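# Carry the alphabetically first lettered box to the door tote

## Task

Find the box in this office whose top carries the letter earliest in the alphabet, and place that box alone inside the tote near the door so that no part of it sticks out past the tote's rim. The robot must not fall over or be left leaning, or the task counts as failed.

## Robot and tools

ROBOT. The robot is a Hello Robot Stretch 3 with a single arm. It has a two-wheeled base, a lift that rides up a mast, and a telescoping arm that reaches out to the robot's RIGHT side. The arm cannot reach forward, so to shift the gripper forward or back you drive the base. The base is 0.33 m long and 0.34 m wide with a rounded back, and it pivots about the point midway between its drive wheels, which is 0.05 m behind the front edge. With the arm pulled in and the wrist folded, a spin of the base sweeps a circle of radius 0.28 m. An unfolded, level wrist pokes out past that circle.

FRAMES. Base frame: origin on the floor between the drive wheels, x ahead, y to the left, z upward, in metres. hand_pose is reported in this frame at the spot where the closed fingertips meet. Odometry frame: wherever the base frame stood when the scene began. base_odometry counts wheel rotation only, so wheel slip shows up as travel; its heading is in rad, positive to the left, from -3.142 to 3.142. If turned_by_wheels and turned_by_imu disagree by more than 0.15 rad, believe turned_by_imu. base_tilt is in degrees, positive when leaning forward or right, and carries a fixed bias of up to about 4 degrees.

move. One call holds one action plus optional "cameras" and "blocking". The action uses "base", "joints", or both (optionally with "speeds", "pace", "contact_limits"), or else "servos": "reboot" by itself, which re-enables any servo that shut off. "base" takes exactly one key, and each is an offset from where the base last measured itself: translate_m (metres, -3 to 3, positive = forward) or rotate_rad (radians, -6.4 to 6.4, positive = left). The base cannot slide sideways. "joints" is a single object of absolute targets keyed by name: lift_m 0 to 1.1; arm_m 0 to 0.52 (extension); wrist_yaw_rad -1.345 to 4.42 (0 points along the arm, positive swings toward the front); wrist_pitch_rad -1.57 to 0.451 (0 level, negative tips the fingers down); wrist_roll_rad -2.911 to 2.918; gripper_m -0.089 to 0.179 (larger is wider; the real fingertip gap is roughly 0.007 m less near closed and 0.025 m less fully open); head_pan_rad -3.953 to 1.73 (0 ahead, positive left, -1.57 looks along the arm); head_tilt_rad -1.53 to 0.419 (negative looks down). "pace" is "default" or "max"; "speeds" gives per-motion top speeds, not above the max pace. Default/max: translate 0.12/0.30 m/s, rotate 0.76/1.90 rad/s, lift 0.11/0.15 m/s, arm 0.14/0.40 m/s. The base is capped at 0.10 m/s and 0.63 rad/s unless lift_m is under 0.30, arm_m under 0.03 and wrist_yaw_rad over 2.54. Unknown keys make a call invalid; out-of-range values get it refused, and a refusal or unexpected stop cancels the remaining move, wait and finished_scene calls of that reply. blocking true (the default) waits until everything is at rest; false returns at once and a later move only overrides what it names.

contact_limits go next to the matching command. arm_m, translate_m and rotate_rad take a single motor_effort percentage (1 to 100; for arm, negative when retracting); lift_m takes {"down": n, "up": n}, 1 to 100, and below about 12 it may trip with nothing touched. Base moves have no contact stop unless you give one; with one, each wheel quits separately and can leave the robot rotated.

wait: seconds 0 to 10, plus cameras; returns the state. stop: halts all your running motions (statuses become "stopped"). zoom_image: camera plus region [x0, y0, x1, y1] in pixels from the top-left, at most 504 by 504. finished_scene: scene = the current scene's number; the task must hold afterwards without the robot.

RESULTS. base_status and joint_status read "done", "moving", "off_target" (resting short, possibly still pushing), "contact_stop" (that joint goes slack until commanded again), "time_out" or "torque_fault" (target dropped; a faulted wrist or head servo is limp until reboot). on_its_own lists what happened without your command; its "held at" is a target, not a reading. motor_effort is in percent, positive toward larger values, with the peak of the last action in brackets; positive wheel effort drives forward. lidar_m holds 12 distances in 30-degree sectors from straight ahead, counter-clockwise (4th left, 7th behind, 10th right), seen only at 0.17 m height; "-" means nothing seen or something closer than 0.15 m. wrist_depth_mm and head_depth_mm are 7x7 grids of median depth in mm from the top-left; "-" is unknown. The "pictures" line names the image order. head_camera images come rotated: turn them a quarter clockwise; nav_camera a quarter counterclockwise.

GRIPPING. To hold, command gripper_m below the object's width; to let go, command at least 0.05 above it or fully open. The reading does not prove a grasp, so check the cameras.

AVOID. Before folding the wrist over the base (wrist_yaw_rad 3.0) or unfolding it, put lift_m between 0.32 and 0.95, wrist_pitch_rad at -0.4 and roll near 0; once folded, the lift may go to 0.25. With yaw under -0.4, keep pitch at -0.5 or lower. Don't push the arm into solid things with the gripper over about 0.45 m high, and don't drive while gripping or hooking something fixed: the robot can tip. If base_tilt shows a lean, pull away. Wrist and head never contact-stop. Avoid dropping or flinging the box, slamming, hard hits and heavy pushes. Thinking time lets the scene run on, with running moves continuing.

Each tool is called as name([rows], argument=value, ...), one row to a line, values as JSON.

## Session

move(joints={"head_pan_rad": 0.0, "head_tilt_rad": -0.35}, pace="max", cameras=["head_camera", "nav_camera"])

move(joints={"head_pan_rad": -1.4, "head_tilt_rad": -0.35}, pace="max", cameras=["nav_camera"])

move(joints={"head_pan_rad": 1.4, "head_tilt_rad": -0.35}, pace="max", cameras=["nav_camera"])

move(joints={"head_pan_rad": -3.0, "head_tilt_rad": -0.35}, pace="max", cameras=["nav_camera"])

Scene clock: 0.73 s.
move: done
base_odometry: x=+0.000 y=+0.000 heading=+0.000
turned_by_wheels: +0.000
turned_by_imu: +0.000
base_tilt: forward=+0.9 right=+0.0
lidar_m: 1.39 2.07 1.11 0.87 0.86 0.91 1.36 1.07 1.14 0.89 0.88 0.94
head_depth_mm: 1245 1281 1315 1359 1398 1448 1434 / 1434 1491 1542 1614 1649 1706 1514 / 1737 1818 1863 1967 2059 1871 1513 / 1921 2045 2180 2295 2378 1857 1492 / 1856 1972 2103 2237 2331 1796 1498 / 1781 1881 2013 2148 2239 1788 1486 / 1733 1835 1940 2052 2200 1858 1490
base_status: not commanded
joint_positions: lift_m=+0.410 arm_m=+0.002 wrist_yaw_rad=+2.888 wrist_pitch_rad=-0.323 wrist_roll_rad=+0.000 gripper_m=+0.037 head_pan_rad=+0.000 head_tilt_rad=-0.348
joint_status: all done
measured_speeds: all 0
motor_effort: left_wheel=-0.2(0.5) right_wheel=+1.6(2.4) lift_m=+26.0(26.5) arm_m=-10.0(10.3) wrist_yaw_rad=+0.3(1.3) wrist_pitch_rad=+2.8(3.1) wrist_roll_rad=+0.8(1.1) gripper_m=-0.1(1.0) head_pan_rad=+0.0(1.4) head_tilt_rad=-1.3(2.2)
hand_pose: x=+0.0377 y=+0.0812 z=+0.4448 quat_wxyz=(+0.201, +0.706, +0.025, +0.678) (m; base frame)
wrist_depth_mm: - 712 - - - - - / 133 744 - - - - - / 140 174 - - - - - / 149 167 - - - - - / 161 172 963 939 937 914 929 / 711 183 128 694 723 745 751 / 636 193 606 623 587 631 626
pictures: head_camera (sideways), nav_camera (sideways)
Images, in order (width x height): head_camera 896x504, nav_camera 672x504.

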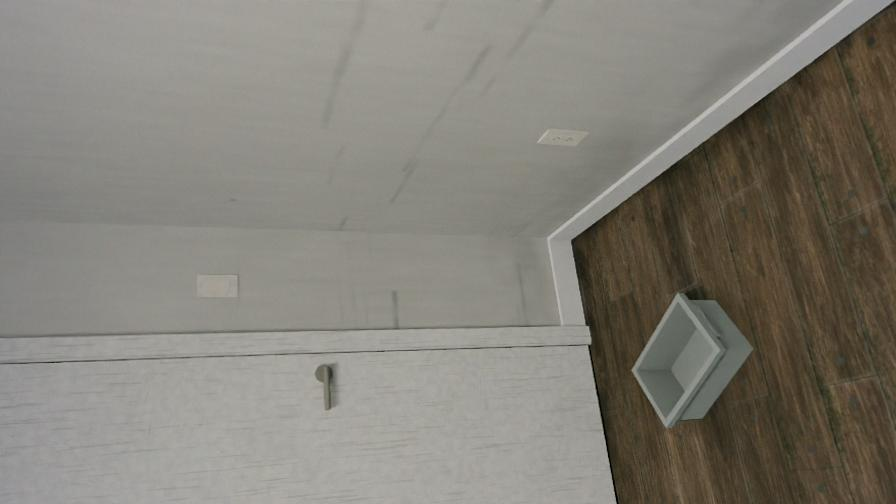

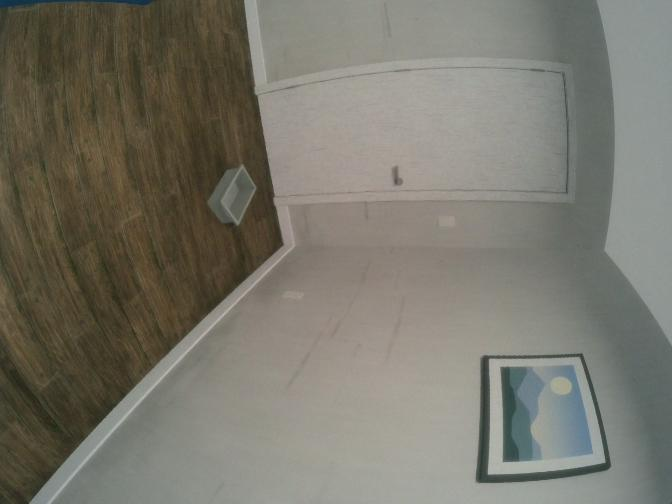

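Scene clock: 1.73 s.
move: done
base_odometry: x=+0.000 y=+0.000 heading=+0.000
turned_by_wheels: +0.000
turned_by_imu: +0.000
base_tilt: forward=+0.9 right=+0.0
lidar_m: 1.39 2.07 1.11 0.86 0.86 0.92 1.36 1.08 1.14 0.89 0.88 0.94
head_depth_mm: 803 854 920 988 1063 1165 1277 / 786 839 892 960 1041 1133 1241 / 769 818 873 937 1008 1093 1201 / 752 799 850 913 983 1068 1154 / 741 784 832 889 961 1032 1115 / 724 766 819 872 930 1010 1088 / 711 747 800 850 910 981 1057
base_status: not commanded
joint_positions: lift_m=+0.410 arm_m=+0.002 wrist_yaw_rad=+2.888 wrist_pitch_rad=-0.323 wrist_roll_rad=+0.000 gripper_m=+0.037 head_pan_rad=-1.431 head_tilt_rad=-0.349
joint_status: all done
measured_speeds: all 0
motor_effort: left_wheel=-0.2(0.4) right_wheel=+1.9(2.6) lift_m=+26.5(26.6) arm_m=-12.8(12.8) wrist_yaw_rad=+0.4(1.1) wrist_pitch_rad=+2.9(3.2) wrist_roll_rad=+0.8(1.0) gripper_m=+0.0(1.4) head_pan_rad=-0.6(4.6) head_tilt_rad=-0.7(3.7)
hand_pose: x=+0.0377 y=+0.0812 z=+0.4448 quat_wxyz=(+0.201, +0.706, +0.025, +0.678) (m; base frame)
wrist_depth_mm: - 719 - - - - - / 133 748 - - - - - / 141 175 - - - - - / 149 167 - - - - - / 161 172 971 914 921 911 917 / 716 182 128 698 731 738 757 / 623 193 608 617 591 627 634
pictures: nav_camera (sideways)
Images, in order (width x height): nav_camera 672x504.

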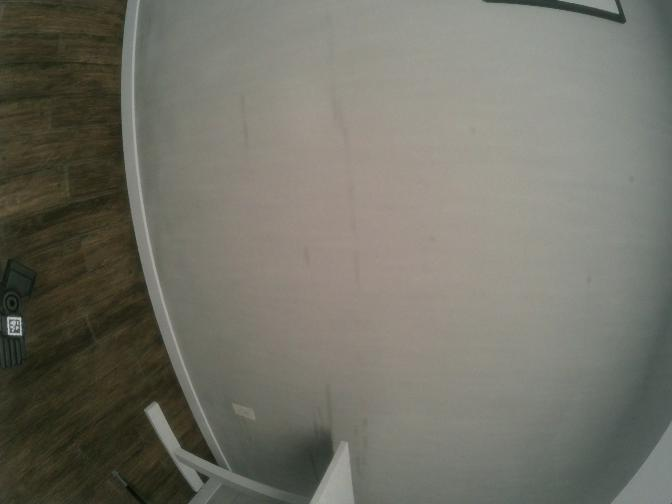

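Scene clock: 3.03 s.
move: done
base_odometry: x=+0.000 y=+0.000 heading=+0.000
turned_by_wheels: +0.000
turned_by_imu: +0.000
base_tilt: forward=+1.0 right=-0.1
lidar_m: 1.38 2.07 1.11 0.87 0.86 0.91 1.35 1.08 1.14 0.89 0.88 0.94
head_depth_mm: 954 1025 1105 1215 1328 1460 1523 / 903 969 1042 1125 1223 1340 1438 / 857 918 986 1061 1140 1244 1360 / 817 870 923 996 1068 1157 1265 / 783 825 880 940 1005 1092 1177 / 747 785 835 890 955 1029 1113 / 728 757 803 852 900 964 1037
base_status: not commanded
joint_positions: lift_m=+0.410 arm_m=+0.002 wrist_yaw_rad=+2.888 wrist_pitch_rad=-0.323 wrist_roll_rad=+0.000 gripper_m=+0.037 head_pan_rad=+1.450 head_tilt_rad=-0.350
joint_status: all done
measured_speeds: all 0
motor_effort: left_wheel=-0.1(0.5) right_wheel=+1.6(2.4) lift_m=+26.9(26.9) arm_m=-16.5(16.5) wrist_yaw_rad=+0.5(1.4) wrist_pitch_rad=+2.5(3.1) wrist_roll_rad=+0.9(1.1) gripper_m=+0.1(1.1) head_pan_rad=-2.1(4.6) head_tilt_rad=-2.0(3.8)
hand_pose: x=+0.0377 y=+0.0812 z=+0.4448 quat_wxyz=(+0.201, +0.706, +0.025, +0.678) (m; base frame)
wrist_depth_mm: - 724 - - - - - / 133 757 - - - - - / 141 175 - - - - - / 150 167 - - - - - / 161 172 957 925 939 921 914 / 714 183 127 690 722 740 743 / 623 192 611 624 583 625 621
pictures: nav_camera (sideways)
Images, in order (width x height): nav_camera 672x504.

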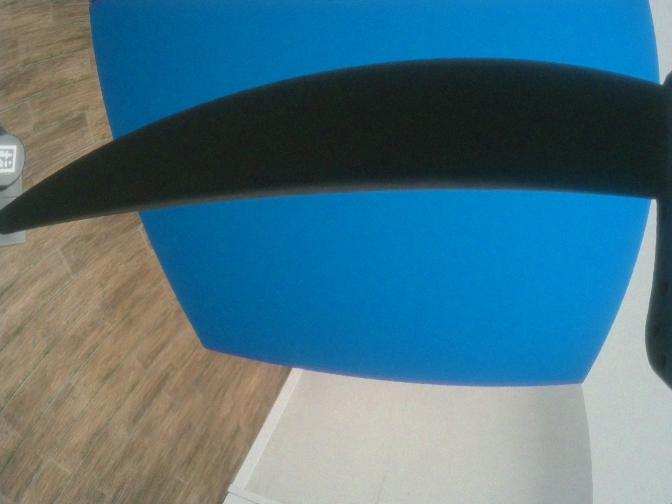

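Scene clock: 6.33 s.
move: done
base_odometry: x=+0.000 y=+0.000 heading=+0.000
turned_by_wheels: +0.000
turned_by_imu: +0.000
base_tilt: forward=+0.8 right=-0.1
lidar_m: 1.39 2.07 1.11 0.87 0.86 0.92 1.35 1.08 1.14 0.89 0.88 0.94
head_depth_mm: 1496 1530 1558 1207 1631 1660 1518 / 1553 1661 1745 1200 1560 1756 1473 / 1511 1616 1702 1193 1987 1861 1514 / 1493 1572 1660 1090 1951 1865 1499 / 1459 1529 1607 1076 1897 1859 1507 / 1421 1514 1582 1073 1404 1671 1460 / 1398 1471 1544 1066 1398 1675 1484
base_status: not commanded
joint_positions: lift_m=+0.410 arm_m=+0.002 wrist_yaw_rad=+2.888 wrist_pitch_rad=-0.323 wrist_roll_rad=+0.000 gripper_m=+0.037 head_pan_rad=-3.015 head_tilt_rad=-0.350
joint_status: all done
measured_speeds: translate_m=+0.000 rotate_rad=+0.000 lift_m=+0.000 arm_m=+0.000 wrist_yaw_rad=+0.000 wrist_pitch_rad=+0.000 wrist_roll_rad=+0.000 head_pan_rad=+0.024 head_tilt_rad=+0.000
motor_effort: left_wheel=-0.3(0.5) right_wheel=+2.2(2.5) lift_m=+27.5(27.5) arm_m=-23.5(23.6) wrist_yaw_rad=+0.7(1.4) wrist_pitch_rad=+2.8(3.2) wrist_roll_rad=+0.8(1.0) gripper_m=+0.0(1.6) head_pan_rad=+3.2(5.6) head_tilt_rad=-1.3(4.8)
hand_pose: x=+0.0377 y=+0.0812 z=+0.4448 quat_wxyz=(+0.201, +0.706, +0.025, +0.678) (m; base frame)
wrist_depth_mm: - 708 - - - - - / 133 736 - - - - - / 141 174 - - - - - / 149 167 - - - - - / 161 172 978 905 943 905 929 / 705 182 127 695 716 749 750 / 621 192 606 624 586 630 623
pictures: nav_camera (sideways)
Images, in order (width x height): nav_camera 672x504.

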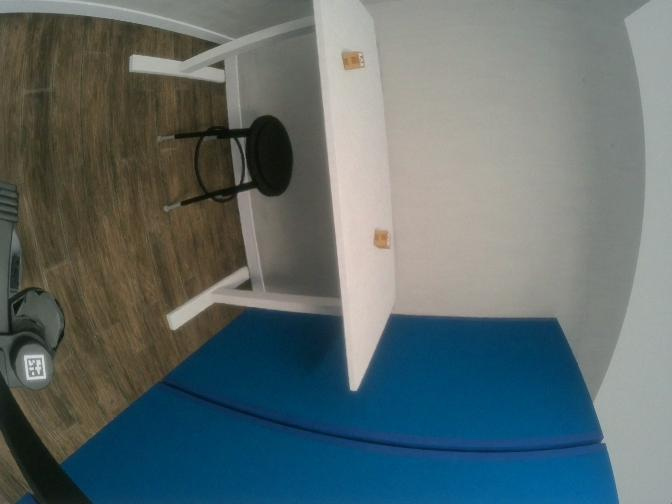

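move(joints={"head_pan_rad": -3.0, "head_tilt_rad": -0.35}, pace="max", cameras=["head_camera"])

move(joints={"head_pan_rad": -2.4, "head_tilt_rad": -0.35}, pace="max", cameras=["head_camera"])

Scene clock: 42.07 s.
move: done
base_odometry: x=+0.000 y=+0.000 heading=+0.000
turned_by_wheels: +0.000
turned_by_imu: +0.001
base_tilt: forward=+1.1 right=-0.1
lidar_m: 1.39 2.07 1.11 0.87 0.86 0.92 1.35 1.08 1.14 0.89 0.88 0.94
head_depth_mm: 1540 1575 1590 1203 1664 1708 1522 / 1554 1648 1723 1196 1864 1699 1471 / 1523 1612 1679 1183 1971 1874 1511 / 1480 1569 1635 1093 1913 1875 1502 / 1449 1533 1608 1083 1869 1862 1456 / 1425 1509 1579 1076 1412 1693 1497 / 1410 1479 1549 1066 1404 1735 1498
base_status: not commanded
joint_positions: lift_m=+0.410 arm_m=+0.002 wrist_yaw_rad=+2.888 wrist_pitch_rad=-0.323 wrist_roll_rad=+0.000 gripper_m=+0.037 head_pan_rad=-3.000 head_tilt_rad=-0.350
joint_status: all done
measured_speeds: all 0
motor_effort: left_wheel=-0.3(0.4) right_wheel=+2.2(2.2) lift_m=+28.1(28.1) arm_m=-23.1(23.4) wrist_yaw_rad=+1.0(1.3) wrist_pitch_rad=+2.9(3.0) wrist_roll_rad=+0.8(1.0) gripper_m=-0.3(0.9) head_pan_rad=+3.8(3.8) head_tilt_rad=-1.0(1.7)
hand_pose: x=+0.0377 y=+0.0812 z=+0.4448 quat_wxyz=(+0.201, +0.706, +0.025, +0.678) (m; base frame)
wrist_depth_mm: - 716 - - - - - / 132 766 - - - - - / 140 175 - - - - - / 149 167 - - - - - / 161 172 964 908 931 923 921 / 711 183 127 692 708 748 747 / 620 192 600 627 593 626 625
pictures: head_camera (sideways)
Images, in order (width x height): head_camera 896x504.

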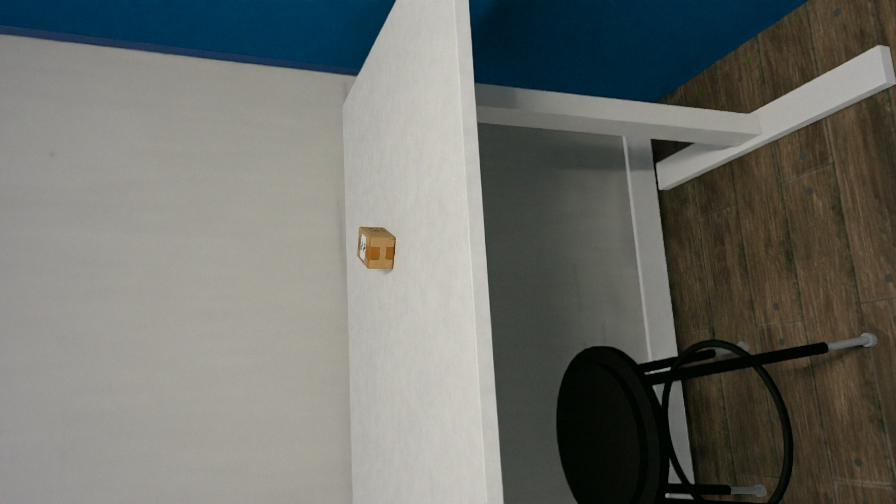

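Scene clock: 42.87 s.
move: done
base_odometry: x=+0.000 y=+0.000 heading=+0.000
turned_by_wheels: +0.000
turned_by_imu: +0.000
base_tilt: forward=+0.9 right=-0.3
lidar_m: 1.38 2.07 1.11 0.87 0.86 0.91 1.36 1.08 1.14 0.89 0.88 0.94
head_depth_mm: 1411 1468 1546 1031 1447 1720 1519 / 1468 1539 1600 1105 1474 1693 1475 / 1514 1594 1653 1100 1919 1881 1467 / 1569 1649 1750 1180 2014 1866 1503 / 1584 1676 1737 1266 1892 1686 1488 / 1361 1438 1485 1485 1664 1726 1498 / 1195 1240 1282 1311 1405 1489 1452
base_status: not commanded
joint_positions: lift_m=+0.410 arm_m=+0.002 wrist_yaw_rad=+2.888 wrist_pitch_rad=-0.323 wrist_roll_rad=+0.000 gripper_m=+0.037 head_pan_rad=-2.384 head_tilt_rad=-0.350
joint_status: all done
measured_speeds: all 0
motor_effort: left_wheel=-0.1(0.4) right_wheel=+2.2(2.3) lift_m=+28.1(28.3) arm_m=-23.2(23.5) wrist_yaw_rad=+0.9(1.3) wrist_pitch_rad=+2.8(3.0) wrist_roll_rad=+0.8(1.1) gripper_m=+0.7(1.0) head_pan_rad=+2.2(5.2) head_tilt_rad=-0.8(4.9)
hand_pose: x=+0.0377 y=+0.0812 z=+0.4448 quat_wxyz=(+0.201, +0.706, +0.025, +0.678) (m; base frame)
wrist_depth_mm: - 712 - - - - - / 133 736 - - - - - / 141 175 - - - - - / 149 167 - - - - - / 161 172 970 903 921 935 933 / 721 182 127 693 729 754 745 / 630 193 608 624 590 619 627
pictures: head_camera (sideways)
Images, in order (width x height): head_camera 896x504.

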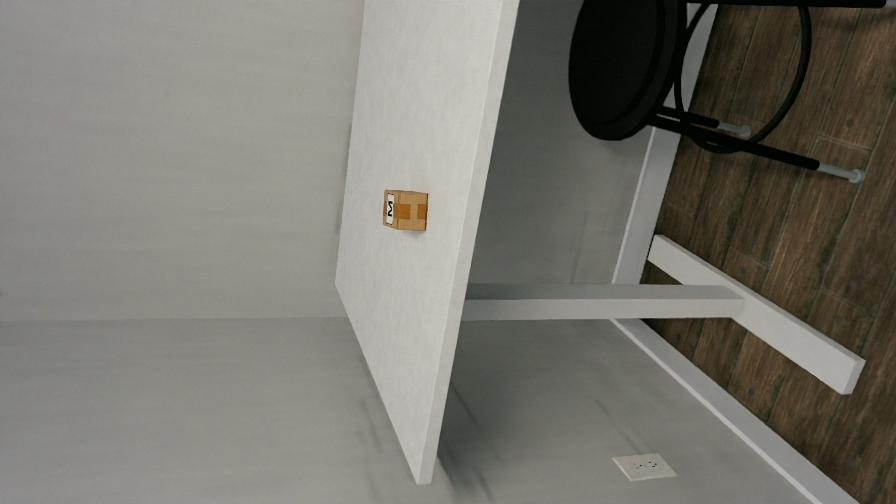

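zoom_image(camera="head_camera", region=[360, 170, 460, 250])

Scaled by 5.040 from the camera's 896x504 image, which has a finer 1280x720 frame.

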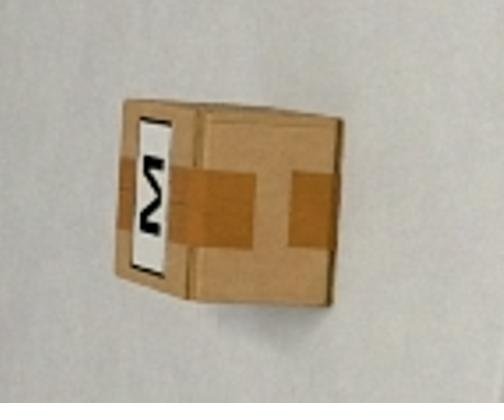

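move(joints={"head_pan_rad": -3.0, "head_tilt_rad": -0.35}, pace="max", cameras=["head_camera"])

zoom_image(camera="head_camera", region=[330, 210, 430, 290])

Scene clock: 52.20 s.
move: done
base_odometry: x=+0.000 y=+0.000 heading=+0.000
turned_by_wheels: +0.000
turned_by_imu: +0.001
base_tilt: forward=+1.0 right=-0.1
lidar_m: 1.39 2.07 1.11 0.87 0.86 0.91 1.36 1.08 1.14 0.89 0.88 0.94
head_depth_mm: 1503 1529 1557 1207 1626 1662 1511 / 1555 1646 1740 1204 1563 1761 1476 / 1529 1628 1697 1184 1996 1841 1503 / 1491 1584 1662 1091 1947 1872 1504 / 1450 1542 1608 1078 1892 1866 1494 / 1421 1507 1573 1070 1426 1691 1461 / 1394 1476 1538 1065 1407 1668 1484
base_status: not commanded
joint_positions: lift_m=+0.410 arm_m=+0.002 wrist_yaw_rad=+2.888 wrist_pitch_rad=-0.323 wrist_roll_rad=+0.000 gripper_m=+0.037 head_pan_rad=-3.015 head_tilt_rad=-0.350
joint_status: all done
measured_speeds: all 0
motor_effort: left_wheel=-0.2(0.4) right_wheel=+1.8(2.5) lift_m=+29.0(29.1) arm_m=-23.3(23.3) wrist_yaw_rad=+0.7(1.2) wrist_pitch_rad=+2.9(3.0) wrist_roll_rad=+0.9(1.0) gripper_m=-0.3(0.9) head_pan_rad=-2.8(4.2) head_tilt_rad=-0.4(2.5)
hand_pose: x=+0.0377 y=+0.0812 z=+0.4448 quat_wxyz=(+0.201, +0.706, +0.025, +0.678) (m; base frame)
wrist_depth_mm: - 700 - - - - - / 133 752 - - - - - / 140 175 - - - - - / 150 167 - - - - - / 161 172 941 910 930 942 932 / 705 182 127 703 718 744 750 / 631 193 617 612 587 619 630
pictures: head_camera (sideways)
Images, in order (width x height): head_camera 896x504.

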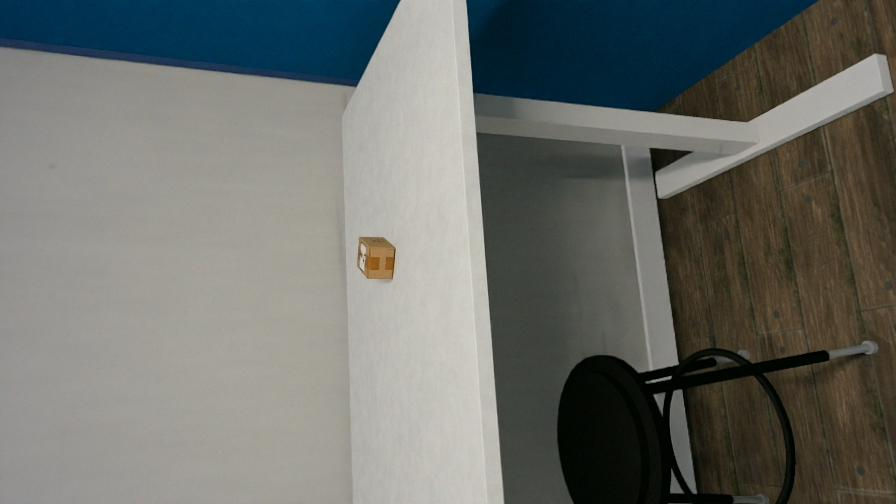

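Scaled by 5.040 from the camera's 896x504 image, which has a finer 1280x720 frame.

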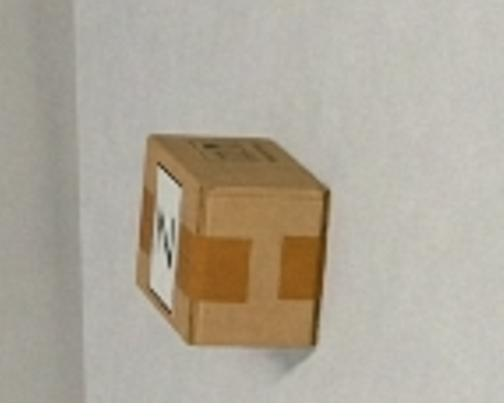

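move(base={"rotate_rad": 0.6}, joints={"head_pan_rad": 0.35, "head_tilt_rad": -0.4}, pace="max", cameras=["head_camera", "nav_camera"])

Scene clock: 76.07 s.
move: done
base_odometry: x=+0.000 y=+0.000 heading=+0.599
turned_by_wheels: +0.599
turned_by_imu: +0.598
base_tilt: forward=+0.8 right=-0.2
lidar_m: 2.07 1.05 0.86 0.85 0.94 1.36 1.08 1.08 0.88 0.88 0.97 1.52
head_depth_mm: 1847 1941 2072 2164 2225 1767 1447 / 1938 2045 2200 2316 2294 1769 1441 / 2045 2194 2300 2504 2305 1760 1443 / 2192 2305 2479 2690 2273 1759 1435 / 1143 1211 1296 1390 1508 1604 1430 / 1023 1076 1148 1221 1301 1413 1411 / 930 973 1025 1084 1145 1223 1312
base_status: done
joint_positions: lift_m=+0.410 arm_m=+0.002 wrist_yaw_rad=+2.888 wrist_pitch_rad=-0.323 wrist_roll_rad=+0.000 gripper_m=+0.037 head_pan_rad=+0.366 head_tilt_rad=-0.400
joint_status: all done
measured_speeds: translate_m=+0.000 rotate_rad=+0.000 lift_m=+0.000 arm_m=+0.000 wrist_yaw_rad=+0.000 wrist_pitch_rad=+0.000 wrist_roll_rad=+0.000 head_pan_rad=-0.024 head_tilt_rad=+0.000
motor_effort: left_wheel=-10.7(14.8) right_wheel=+10.7(15.0) lift_m=+30.2(30.5) arm_m=-22.8(23.8) wrist_yaw_rad=+0.3(1.3) wrist_pitch_rad=+2.8(3.3) wrist_roll_rad=+0.8(1.1) gripper_m=+0.1(1.2) head_pan_rad=-3.5(5.6) head_tilt_rad=-1.4(4.3)
hand_pose: x=+0.0377 y=+0.0812 z=+0.4448 quat_wxyz=(+0.201, +0.706, +0.025, +0.678) (m; base frame)
wrist_depth_mm: - 139 - 803 805 - - / 133 - - 844 856 - - / 141 155 - 905 922 - - / 150 159 - - - - - / 164 172 962 943 918 925 907 / 739 183 128 695 721 754 758 / 628 192 611 623 580 620 612
pictures: head_camera (sideways), nav_camera (sideways)
Images, in order (width x height): head_camera 896x504, nav_camera 672x504.

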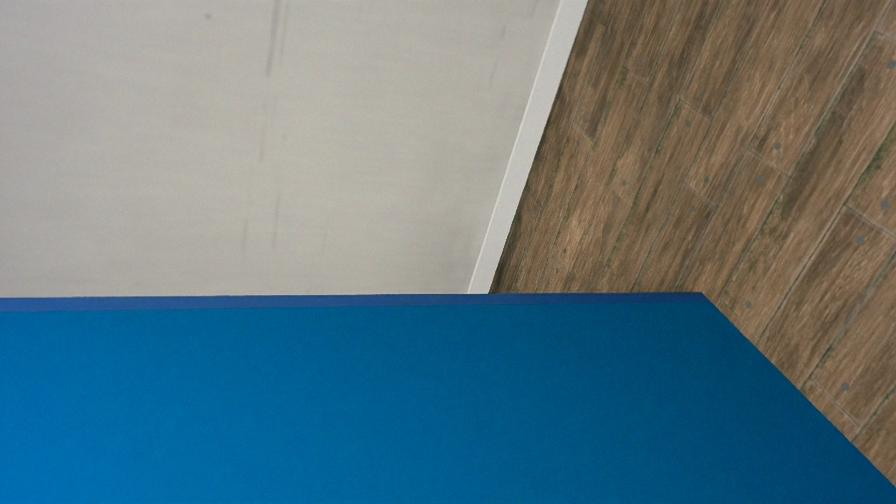

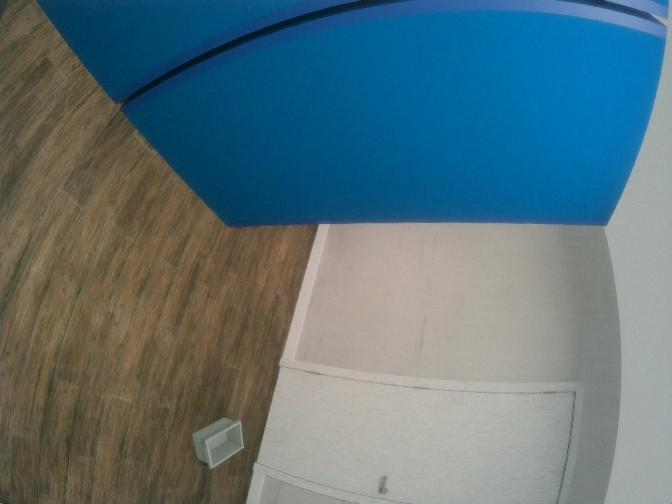

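move(base={"rotate_rad": 0.134}, joints={"lift_m": 0.28, "wrist_pitch_rad": -0.4, "head_pan_rad": 0.0}, pace="max", cameras=[])

move(base={"translate_m": 1.65}, pace="max", contact_limits={"translate_m": 40}, cameras=[])

move(base={"rotate_rad": 1.264}, joints={"head_pan_rad": 0.2, "head_tilt_rad": -0.3}, pace="max", cameras=["nav_camera"])

Scene clock: 87.50 s.
move: done
base_odometry: x=+0.000 y=+0.000 heading=+0.733
turned_by_wheels: +0.133
turned_by_imu: +0.134
base_tilt: forward=+1.0 right=-0.2
lidar_m: 2.07 0.97 0.85 0.85 1.01 1.08 1.36 1.00 0.88 0.88 1.04 1.89
head_depth_mm: 1721 1823 1969 2065 2195 1758 1443 / 1786 1896 2032 2173 2237 1764 1436 / 1840 1991 2111 2293 2305 1775 1435 / 1915 2040 2183 2359 2286 1782 1432 / 1994 2115 2283 2468 2286 1754 1424 / 2066 2196 2364 2621 2282 1746 1431 / 2122 2255 2406 1400 1457 1540 1438
base_status: done
joint_positions: lift_m=+0.280 arm_m=+0.002 wrist_yaw_rad=+2.888 wrist_pitch_rad=-0.416 wrist_roll_rad=+0.000 gripper_m=+0.037 head_pan_rad=-0.009 head_tilt_rad=-0.400
joint_status: all done
measured_speeds: all 0
motor_effort: left_wheel=-10.9(14.6) right_wheel=+10.6(14.1) lift_m=+21.3(27.6) arm_m=-21.6(22.1) wrist_yaw_rad=+0.7(1.5) wrist_pitch_rad=+3.0(4.1) wrist_roll_rad=+0.8(1.1) gripper_m=-0.6(0.9) head_pan_rad=+0.6(4.3) head_tilt_rad=-2.2(3.4)
hand_pose: x=+0.0350 y=+0.0707 z=+0.2931 quat_wxyz=(+0.233, +0.704, +0.058, +0.668) (m; base frame)
wrist_depth_mm: - 139 - - 786 - - / 135 143 - - 849 - - / 144 156 910 - 888 - - / 161 179 779 763 779 774 771 / 588 181 634 612 607 626 618 / 516 198 128 306 499 512 516 / 443 263 265 415 416 435 445
pictures: none
No camera images: "cameras" was empty.

Scene clock: 94.40 s.
move: done
base_odometry: x=+1.226 y=+1.104 heading=+0.733
turned_by_wheels: +0.000
turned_by_imu: -0.001
base_tilt: forward=+0.9 right=-0.2
lidar_m: 0.53 0.62 1.13 0.82 0.63 0.79 2.58 1.54 1.36 0.96 0.58 0.51
head_depth_mm: 403 427 456 487 524 566 617 / 416 442 472 507 546 592 646 / 429 458 490 527 570 623 683 / 444 475 511 550 599 656 722 / 459 493 532 574 628 689 760 / 478 514 554 602 659 729 811 / 497 535 579 633 696 771 869
base_status: done
joint_positions: lift_m=+0.280 arm_m=+0.002 wrist_yaw_rad=+2.888 wrist_pitch_rad=-0.416 wrist_roll_rad=+0.000 gripper_m=+0.037 head_pan_rad=+0.000 head_tilt_rad=-0.401
joint_status: not commanded
measured_speeds: all 0
motor_effort: left_wheel=+6.0(12.8) right_wheel=+1.6(18.0) lift_m=+21.5(21.7) arm_m=-20.8(22.0) wrist_yaw_rad=+0.6(1.4) wrist_pitch_rad=+2.9(3.3) wrist_roll_rad=+0.9(1.1) gripper_m=-0.3(1.2) head_pan_rad=+2.9(4.9) head_tilt_rad=+0.2(2.6)
contact_limits: translate_m 40 (maximum 100)
hand_pose: x=+0.0350 y=+0.0707 z=+0.2931 quat_wxyz=(+0.233, +0.704, +0.058, +0.668) (m; base frame)
wrist_depth_mm: - - - - - - - / 135 157 - - - - - / 144 167 - - - - - / 160 178 779 761 771 781 - / 557 183 643 615 607 625 588 / 511 199 127 306 501 514 520 / 439 263 265 419 415 442 441
pictures: none
No camera images: "cameras" was empty.

Scene clock: 96.33 s.
move: done
base_odometry: x=+1.226 y=+1.104 heading=+1.997
turned_by_wheels: +1.264
turned_by_imu: +1.259
base_tilt: forward=+0.9 right=-0.2
lidar_m: 1.89 0.63 0.57 1.33 1.98 1.42 1.36 0.73 0.52 0.51 0.54 0.73
head_depth_mm: 2856 3017 3142 3325 2737 2006 1593 / 2923 3060 3239 3419 2713 2007 1582 / 2979 3164 3263 3425 2690 1993 1579 / 3126 3231 3410 3646 2706 1960 1567 / 3205 3296 3528 3695 2655 1975 1558 / 3204 3438 3569 3737 2680 1889 1507 / 751 767 789 821 848 882 918
base_status: done
joint_positions: lift_m=+0.280 arm_m=+0.002 wrist_yaw_rad=+2.888 wrist_pitch_rad=-0.416 wrist_roll_rad=+0.000 gripper_m=+0.037 head_pan_rad=+0.205 head_tilt_rad=-0.301
joint_status: all done
measured_speeds: all 0
motor_effort: left_wheel=-8.5(16.3) right_wheel=+7.1(17.6) lift_m=+21.5(21.6) arm_m=-23.1(23.8) wrist_yaw_rad=+0.8(1.3) wrist_pitch_rad=+2.6(3.3) wrist_roll_rad=+0.8(1.1) gripper_m=-0.1(1.2) head_pan_rad=+0.1(3.6) head_tilt_rad=+3.8(5.0)
hand_pose: x=+0.0350 y=+0.0707 z=+0.2931 quat_wxyz=(+0.233, +0.704, +0.058, +0.668) (m; base frame)
wrist_depth_mm: - - - - - 516 - / 135 - - - - - - / 145 175 - - - - 958 / 161 178 771 773 752 - 733 / 596 181 650 616 618 621 617 / 519 198 128 306 499 514 510 / 438 264 265 414 414 440 439
pictures: nav_camera (sideways)
Images, in order (width x height): nav_camera 672x504.

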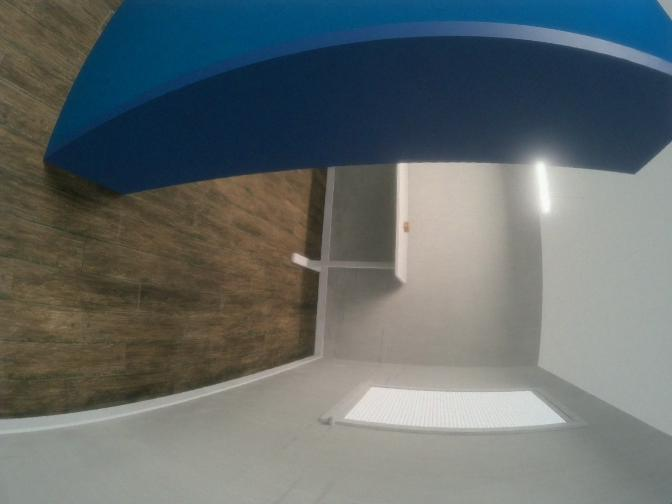

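move(base={"translate_m": 1.2}, joints={"head_pan_rad": 0.35, "head_tilt_rad": -0.3}, pace="max", contact_limits={"translate_m": 40}, cameras=["head_camera", "nav_camera"])

move(joints={"head_pan_rad": 1.35, "head_tilt_rad": -0.3}, pace="max", cameras=["head_camera", "nav_camera"])

Scene clock: 111.10 s.
move: done
base_odometry: x=+0.731 y=+2.197 heading=+1.996
turned_by_wheels: +0.000
turned_by_imu: +0.000
base_tilt: forward=+1.0 right=+0.0
lidar_m: 1.78 1.81 2.45 2.30 0.59 0.64 2.07 0.72 0.52 0.50 0.51 0.69
head_depth_mm: 1860 1984 2083 2143 2265 2017 1587 / 1929 2025 2133 2239 2347 1999 1585 / 2017 2128 2197 1891 2426 1981 1576 / 2073 2176 2276 2427 2516 1997 1560 / 2152 2289 2336 2575 2604 1969 1564 / 2251 2376 2425 2649 2695 1962 1565 / 2316 2467 2557 2799 2645 1959 1559
base_status: done
joint_positions: lift_m=+0.280 arm_m=+0.002 wrist_yaw_rad=+2.888 wrist_pitch_rad=-0.416 wrist_roll_rad=+0.000 gripper_m=+0.037 head_pan_rad=+0.350 head_tilt_rad=-0.300
joint_status: all done
measured_speeds: all 0
motor_effort: left_wheel=-0.1(14.8) right_wheel=+8.7(14.4) lift_m=+21.8(22.1) arm_m=-16.5(21.1) wrist_yaw_rad=+0.5(1.2) wrist_pitch_rad=+3.2(3.2) wrist_roll_rad=+0.9(1.1) gripper_m=-0.1(1.3) head_pan_rad=+3.1(4.6) head_tilt_rad=+2.7(5.9)
contact_limits: translate_m 40 (maximum 100)
hand_pose: x=+0.0350 y=+0.0707 z=+0.2931 quat_wxyz=(+0.233, +0.704, +0.058, +0.668) (m; base frame)
wrist_depth_mm: - - - - - - - / 135 - - - - - - / 144 174 - - - - - / 157 178 770 763 771 770 768 / 575 182 638 613 615 620 608 / 514 199 128 304 501 509 505 / 439 265 265 422 419 440 447
pictures: head_camera (sideways), nav_camera (sideways)
Images, in order (width x height): head_camera 896x504, nav_camera 672x504.

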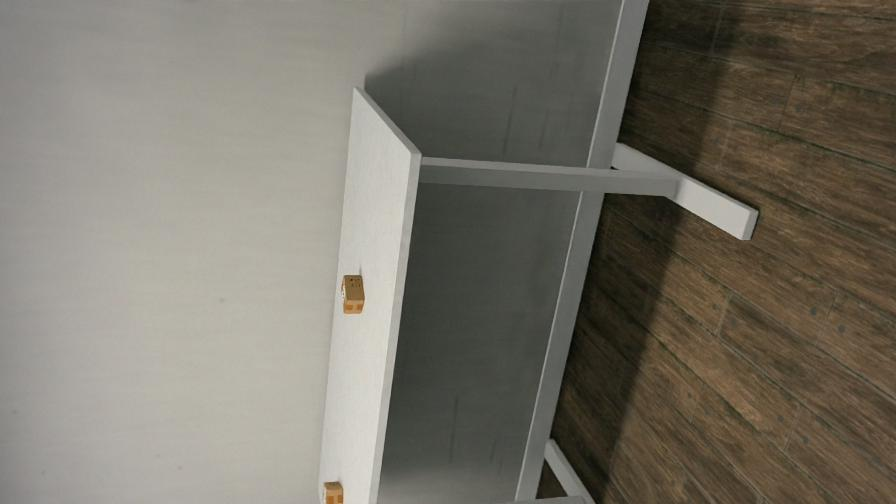

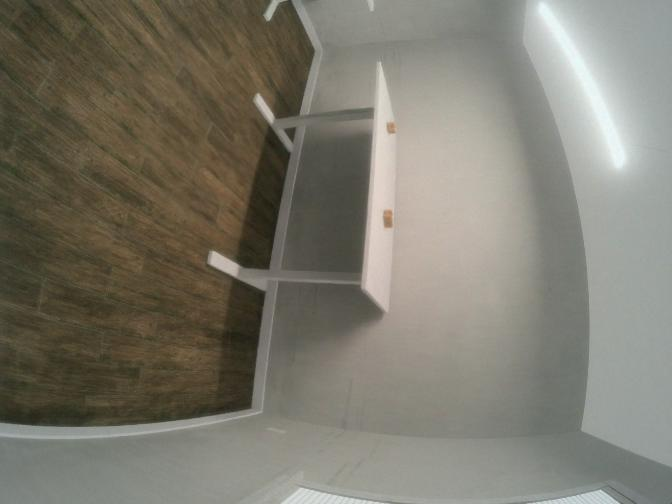

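Scene clock: 112.03 s.
move: done
base_odometry: x=+0.731 y=+2.197 heading=+1.996
turned_by_wheels: +0.000
turned_by_imu: +0.000
base_tilt: forward=+1.0 right=-0.1
lidar_m: 1.78 1.81 2.44 2.31 0.59 0.64 2.07 0.72 0.52 0.50 0.52 0.69
head_depth_mm: 3070 3211 3343 3592 2766 2037 1605 / 2977 3136 3343 3449 2714 2006 1587 / 2961 3100 3241 3475 2695 1980 1586 / 2959 3065 3178 3440 2730 1991 1574 / 2859 3074 3167 3372 2668 1988 1566 / 2842 2944 3087 3294 2733 1984 1576 / 2746 2910 3020 2959 2436 1971 1557
base_status: not commanded
joint_positions: lift_m=+0.280 arm_m=+0.002 wrist_yaw_rad=+2.888 wrist_pitch_rad=-0.416 wrist_roll_rad=+0.000 gripper_m=+0.037 head_pan_rad=+1.375 head_tilt_rad=-0.300
joint_status: all done
measured_speeds: all 0
motor_effort: left_wheel=-0.3(0.4) right_wheel=+8.4(9.4) lift_m=+22.0(22.2) arm_m=-15.8(16.7) wrist_yaw_rad=+0.6(1.2) wrist_pitch_rad=+2.9(3.1) wrist_roll_rad=+0.9(1.0) gripper_m=-0.6(0.8) head_pan_rad=+0.3(4.5) head_tilt_rad=+2.0(4.3)
contact_limits: translate_m 40 (maximum 100)
hand_pose: x=+0.0350 y=+0.0707 z=+0.2931 quat_wxyz=(+0.233, +0.704, +0.058, +0.668) (m; base frame)
wrist_depth_mm: - - - - - - - / 135 - - - - - - / 145 173 - - - - - / 157 179 760 757 769 765 774 / 569 182 638 617 623 620 606 / 515 199 128 305 504 514 524 / 440 263 264 421 421 445 439
pictures: head_camera (sideways), nav_camera (sideways)
Images, in order (width x height): head_camera 896x504, nav_camera 672x504.

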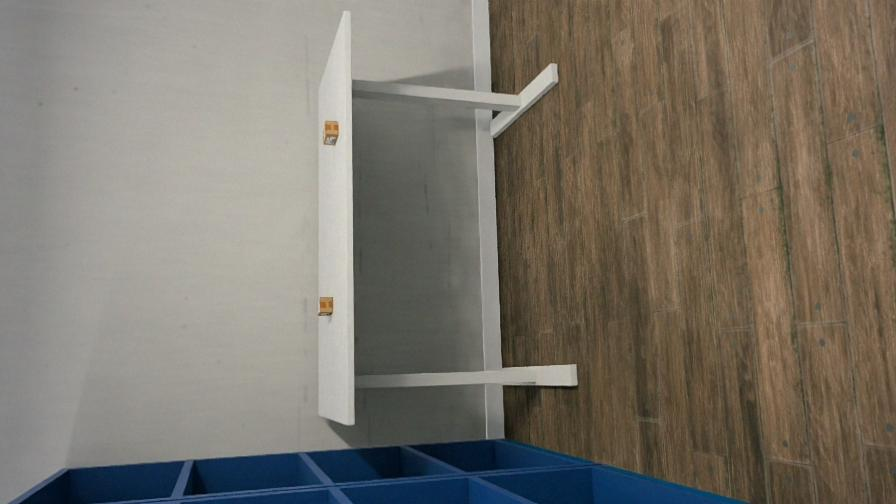

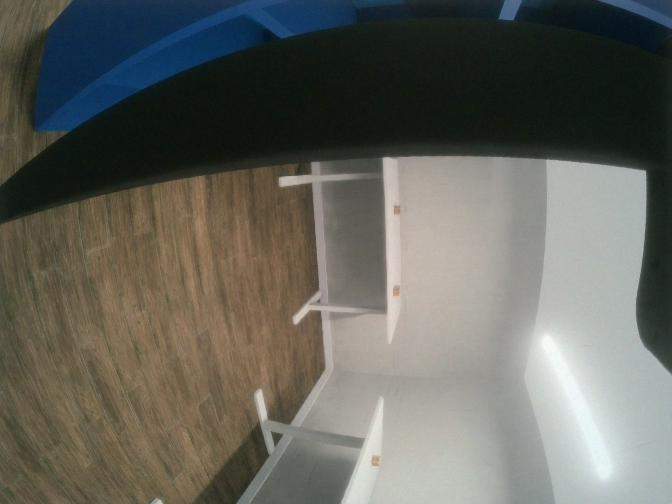

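move(base={"rotate_rad": 1.134}, joints={"head_pan_rad": -1.0, "head_tilt_rad": -0.35}, pace="max", cameras=[])

move(base={"translate_m": 1.15}, pace="max", contact_limits={"translate_m": 40}, cameras=["head_camera", "nav_camera"])

Scene clock: 125.93 s.
move: done
base_odometry: x=+0.731 y=+2.197 heading=+3.130
turned_by_wheels: +1.134
turned_by_imu: +1.129
base_tilt: forward=+1.1 right=-0.2
lidar_m: 3.04 1.38 0.59 0.69 1.58 0.68 0.51 0.50 0.53 0.75 1.80 2.33
head_depth_mm: 1875 1967 2109 2190 2320 1893 1511 / 1900 1974 2117 2246 2366 1895 1514 / 1893 2024 2134 2276 2399 1877 1510 / 1945 2043 2198 2324 2433 1892 1511 / 1967 2069 1970 2329 2211 1868 1503 / 1991 2108 1940 2439 2446 1850 1492 / 2000 2162 2220 2460 2456 1870 1503
base_status: done
joint_positions: lift_m=+0.280 arm_m=+0.002 wrist_yaw_rad=+2.888 wrist_pitch_rad=-0.416 wrist_roll_rad=+0.000 gripper_m=+0.037 head_pan_rad=-1.016 head_tilt_rad=-0.349
joint_status: all done
measured_speeds: translate_m=+0.000 rotate_rad=+0.000 lift_m=+0.000 arm_m=+0.000 wrist_yaw_rad=+0.000 wrist_pitch_rad=+0.000 wrist_roll_rad=+0.000 head_pan_rad=+0.024 head_tilt_rad=+0.000
motor_effort: left_wheel=-9.0(16.8) right_wheel=+9.9(16.5) lift_m=+22.4(22.7) arm_m=-23.2(23.6) wrist_yaw_rad=+0.6(1.2) wrist_pitch_rad=+2.7(3.0) wrist_roll_rad=+0.9(1.2) gripper_m=-0.5(1.1) head_pan_rad=+2.9(5.5) head_tilt_rad=-1.7(4.8)
hand_pose: x=+0.0350 y=+0.0707 z=+0.2931 quat_wxyz=(+0.233, +0.704, +0.058, +0.668) (m; base frame)
wrist_depth_mm: - - - - - - - / 135 - - - - - - / 144 174 - - 904 - - / 161 179 772 755 749 761 778 / 591 182 632 623 615 614 618 / 514 199 128 308 495 518 518 / 441 263 266 417 412 441 441
pictures: none
No camera images: "cameras" was empty.

Scene clock: 131.13 s.
move: done
base_odometry: x=-0.419 y=+2.210 heading=+3.130
turned_by_wheels: +0.000
turned_by_imu: +0.000
base_tilt: forward=+0.9 right=-0.2
lidar_m: 1.91 1.86 1.54 0.94 1.36 1.03 1.56 1.52 1.59 1.34 1.69 1.42
head_depth_mm: 1403 1485 1565 1025 1799 1869 1518 / 1420 1508 1576 1097 1823 1869 1509 / 1453 1536 1586 1093 1873 1863 1503 / 1463 1557 1618 1091 1901 1852 1494 / 1498 1580 1658 1160 1959 1869 1502 / 1507 1600 1694 1158 1969 1863 1503 / 1530 1628 1692 1143 1556 1669 1490
base_status: done
joint_positions: lift_m=+0.280 arm_m=+0.002 wrist_yaw_rad=+2.888 wrist_pitch_rad=-0.416 wrist_roll_rad=+0.000 gripper_m=+0.037 head_pan_rad=-1.000 head_tilt_rad=-0.350
joint_status: not commanded
measured_speeds: all 0
motor_effort: left_wheel=+2.2(12.7) right_wheel=+6.2(20.3) lift_m=+23.4(23.5) arm_m=-22.1(23.7) wrist_yaw_rad=+1.0(1.3) wrist_pitch_rad=+2.9(3.2) wrist_roll_rad=+0.9(1.2) gripper_m=-0.4(1.6) head_pan_rad=+2.7(4.2) head_tilt_rad=-1.0(2.9)
contact_limits: translate_m 40 (maximum 100)
hand_pose: x=+0.0350 y=+0.0707 z=+0.2931 quat_wxyz=(+0.233, +0.704, +0.058, +0.668) (m; base frame)
wrist_depth_mm: - - - - - - - / 135 - - - - - - / 144 165 957 - - - - / 159 178 764 765 773 759 767 / 588 181 643 609 619 610 623 / 514 199 128 305 496 518 513 / 440 265 265 419 417 441 436
pictures: head_camera (sideways), nav_camera (sideways)
Images, in order (width x height): head_camera 896x504, nav_camera 672x504.

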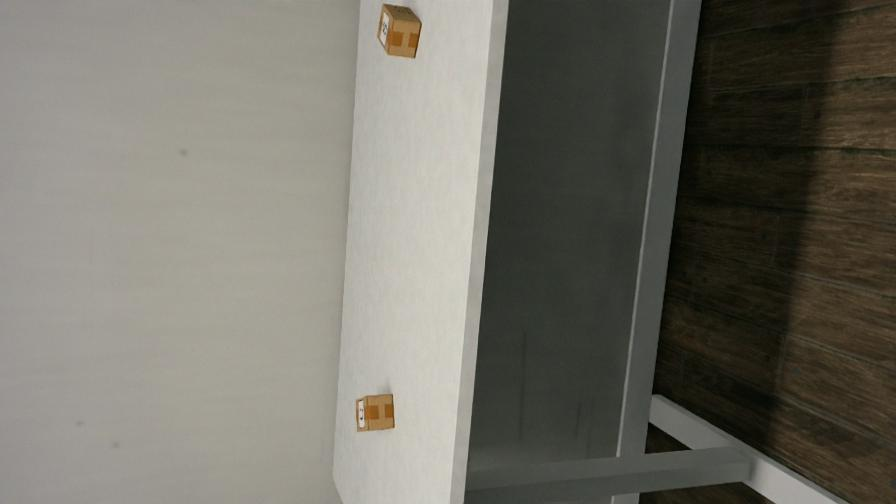

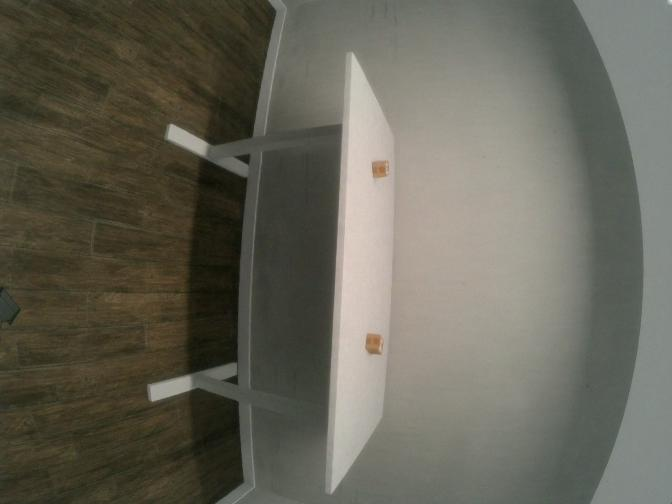

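zoom_image(camera="head_camera", region=[350, 0, 450, 70])

zoom_image(camera="head_camera", region=[330, 375, 430, 445])

move(joints={"head_pan_rad": 0.3, "head_tilt_rad": -0.3}, pace="max", cameras=["head_camera"])

Scaled by 5.040 from the camera's 896x504 image, which has a finer 1280x720 frame.

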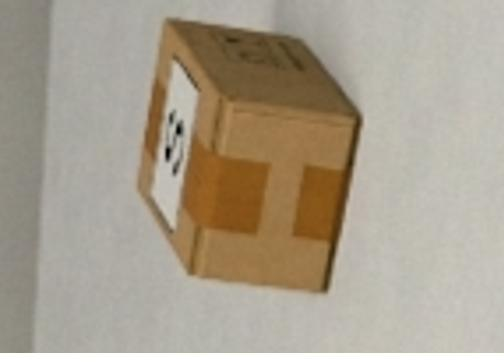

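Scaled by 5.040 from the camera's 896x504 image, which has a finer 1280x720 frame.

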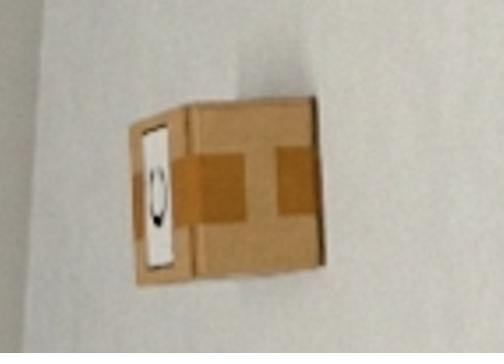

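Scene clock: 134.40 s.
move: done
base_odometry: x=-0.419 y=+2.210 heading=+3.130
turned_by_wheels: +0.000
turned_by_imu: +0.000
base_tilt: forward=+0.9 right=-0.2
lidar_m: 1.90 1.85 1.54 0.94 1.35 1.02 1.55 1.51 1.60 1.34 1.69 1.42
head_depth_mm: 1996 2106 2220 1922 2489 2007 1573 / 1982 2103 2216 1898 2359 1988 1566 / 1976 2101 2182 2327 2440 1979 1569 / 1972 2057 2177 2315 2457 1962 1570 / 1938 2037 2147 2282 2447 1963 1568 / 1945 2007 2109 2266 2404 1973 1560 / 1934 2026 2088 2249 2378 1959 1561
base_status: not commanded
joint_positions: lift_m=+0.280 arm_m=+0.002 wrist_yaw_rad=+2.888 wrist_pitch_rad=-0.416 wrist_roll_rad=+0.000 gripper_m=+0.037 head_pan_rad=+0.332 head_tilt_rad=-0.305
joint_status: all done
measured_speeds: all 0
motor_effort: left_wheel=+2.1(2.4) right_wheel=+6.3(6.9) lift_m=+23.4(23.9) arm_m=-20.6(21.6) wrist_yaw_rad=+0.8(1.2) wrist_pitch_rad=+2.7(3.2) wrist_roll_rad=+0.8(1.1) gripper_m=-0.4(1.0) head_pan_rad=-0.5(6.2) head_tilt_rad=+3.4(6.0)
contact_limits: translate_m 40 (maximum 100)
hand_pose: x=+0.0350 y=+0.0707 z=+0.2931 quat_wxyz=(+0.233, +0.704, +0.058, +0.668) (m; base frame)
wrist_depth_mm: - - - - - - - / 135 - - - - - - / 145 166 971 - - - - / 159 178 778 770 769 769 785 / 592 182 633 626 620 611 613 / 511 198 128 309 500 513 514 / 444 263 265 416 416 443 439
pictures: head_camera (sideways)
Images, in order (width x height): head_camera 896x504.

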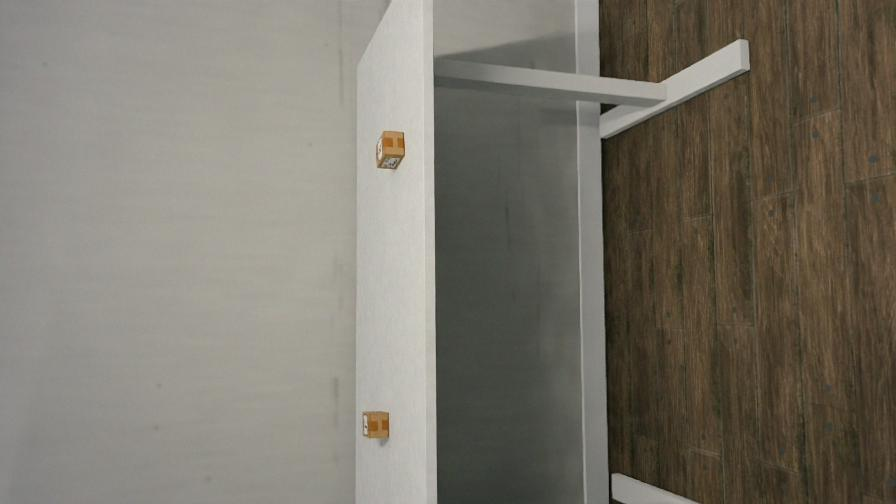

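zoom_image(camera="head_camera", region=[350, 115, 430, 185])

zoom_image(camera="head_camera", region=[340, 390, 420, 460])

Scaled by 6.300 from the camera's 896x504 image, which has a finer 1280x720 frame.

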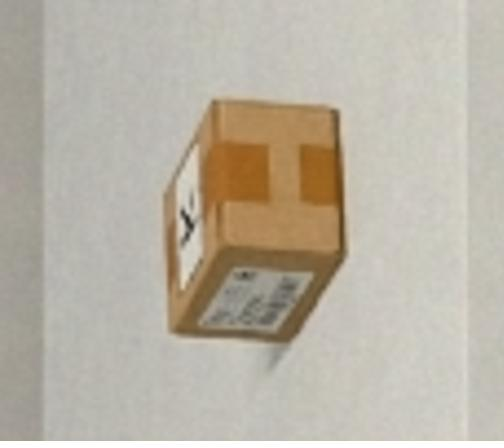

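Scaled by 6.300 from the camera's 896x504 image, which has a finer 1280x720 frame.

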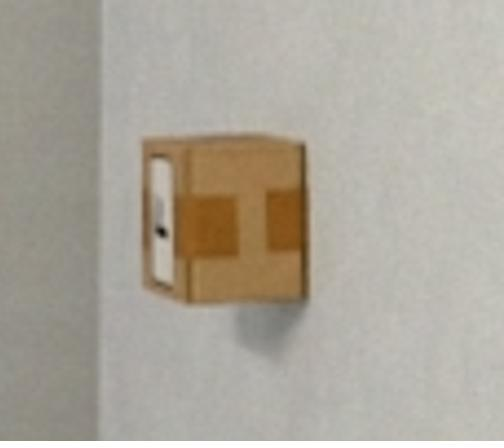

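move(cameras=["head_camera", "nav_camera"])

Scene clock: 157.20 s.
base_odometry: x=-0.419 y=+2.210 heading=+3.130
turned_by_wheels: +0.000
turned_by_imu: +0.001
base_tilt: forward=+0.9 right=-0.2
lidar_m: 1.91 1.85 1.54 0.94 1.35 1.03 1.55 1.51 1.59 1.34 1.69 1.42
head_depth_mm: 2034 2145 2283 2430 2539 1996 1589 / 2029 2095 2242 1934 2455 1957 1583 / 1988 2099 2203 2370 2487 2005 1584 / 1974 2074 2161 2345 2438 1988 1589 / 1943 2072 2154 2291 2418 1977 1555 / 1951 2028 2139 2291 2393 1966 1554 / 1933 2025 2096 2247 2338 1952 1545
base_status: not commanded
joint_positions: lift_m=+0.280 arm_m=+0.002 wrist_yaw_rad=+2.888 wrist_pitch_rad=-0.416 wrist_roll_rad=+0.000 gripper_m=+0.037 head_pan_rad=+0.301 head_tilt_rad=-0.300
joint_status: all done
measured_speeds: all 0
motor_effort: left_wheel=+2.1(2.4) right_wheel=+6.7(6.9) lift_m=+24.0(23.9) arm_m=-19.8(21.6) wrist_yaw_rad=+0.6(1.2) wrist_pitch_rad=+2.7(3.2) wrist_roll_rad=+1.0(1.1) gripper_m=-0.6(1.0) head_pan_rad=-3.1(6.2) head_tilt_rad=+4.2(6.0)
contact_limits: translate_m 40 (maximum 100)
hand_pose: x=+0.0350 y=+0.0707 z=+0.2931 quat_wxyz=(+0.233, +0.704, +0.058, +0.668) (m; base frame)
wrist_depth_mm: - - - - - - - / 135 - - - - - - / 144 165 960 - - - - / 159 178 767 768 772 774 784 / 598 182 647 614 608 614 619 / 515 199 128 307 496 514 515 / 437 264 266 421 416 442 440
pictures: head_camera (sideways), nav_camera (sideways)
Images, in order (width x height): head_camera 896x504, nav_camera 672x504.

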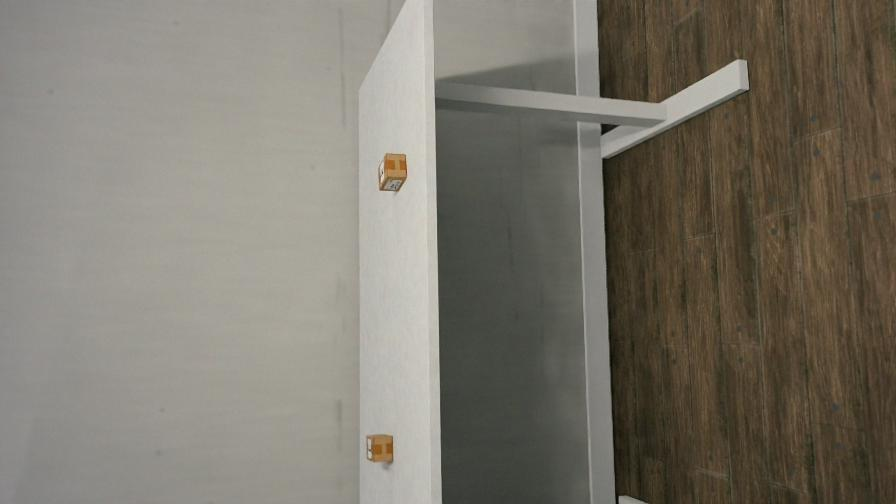

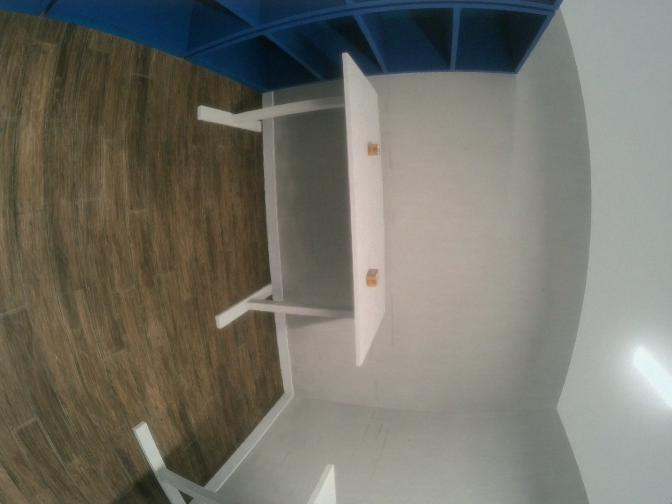

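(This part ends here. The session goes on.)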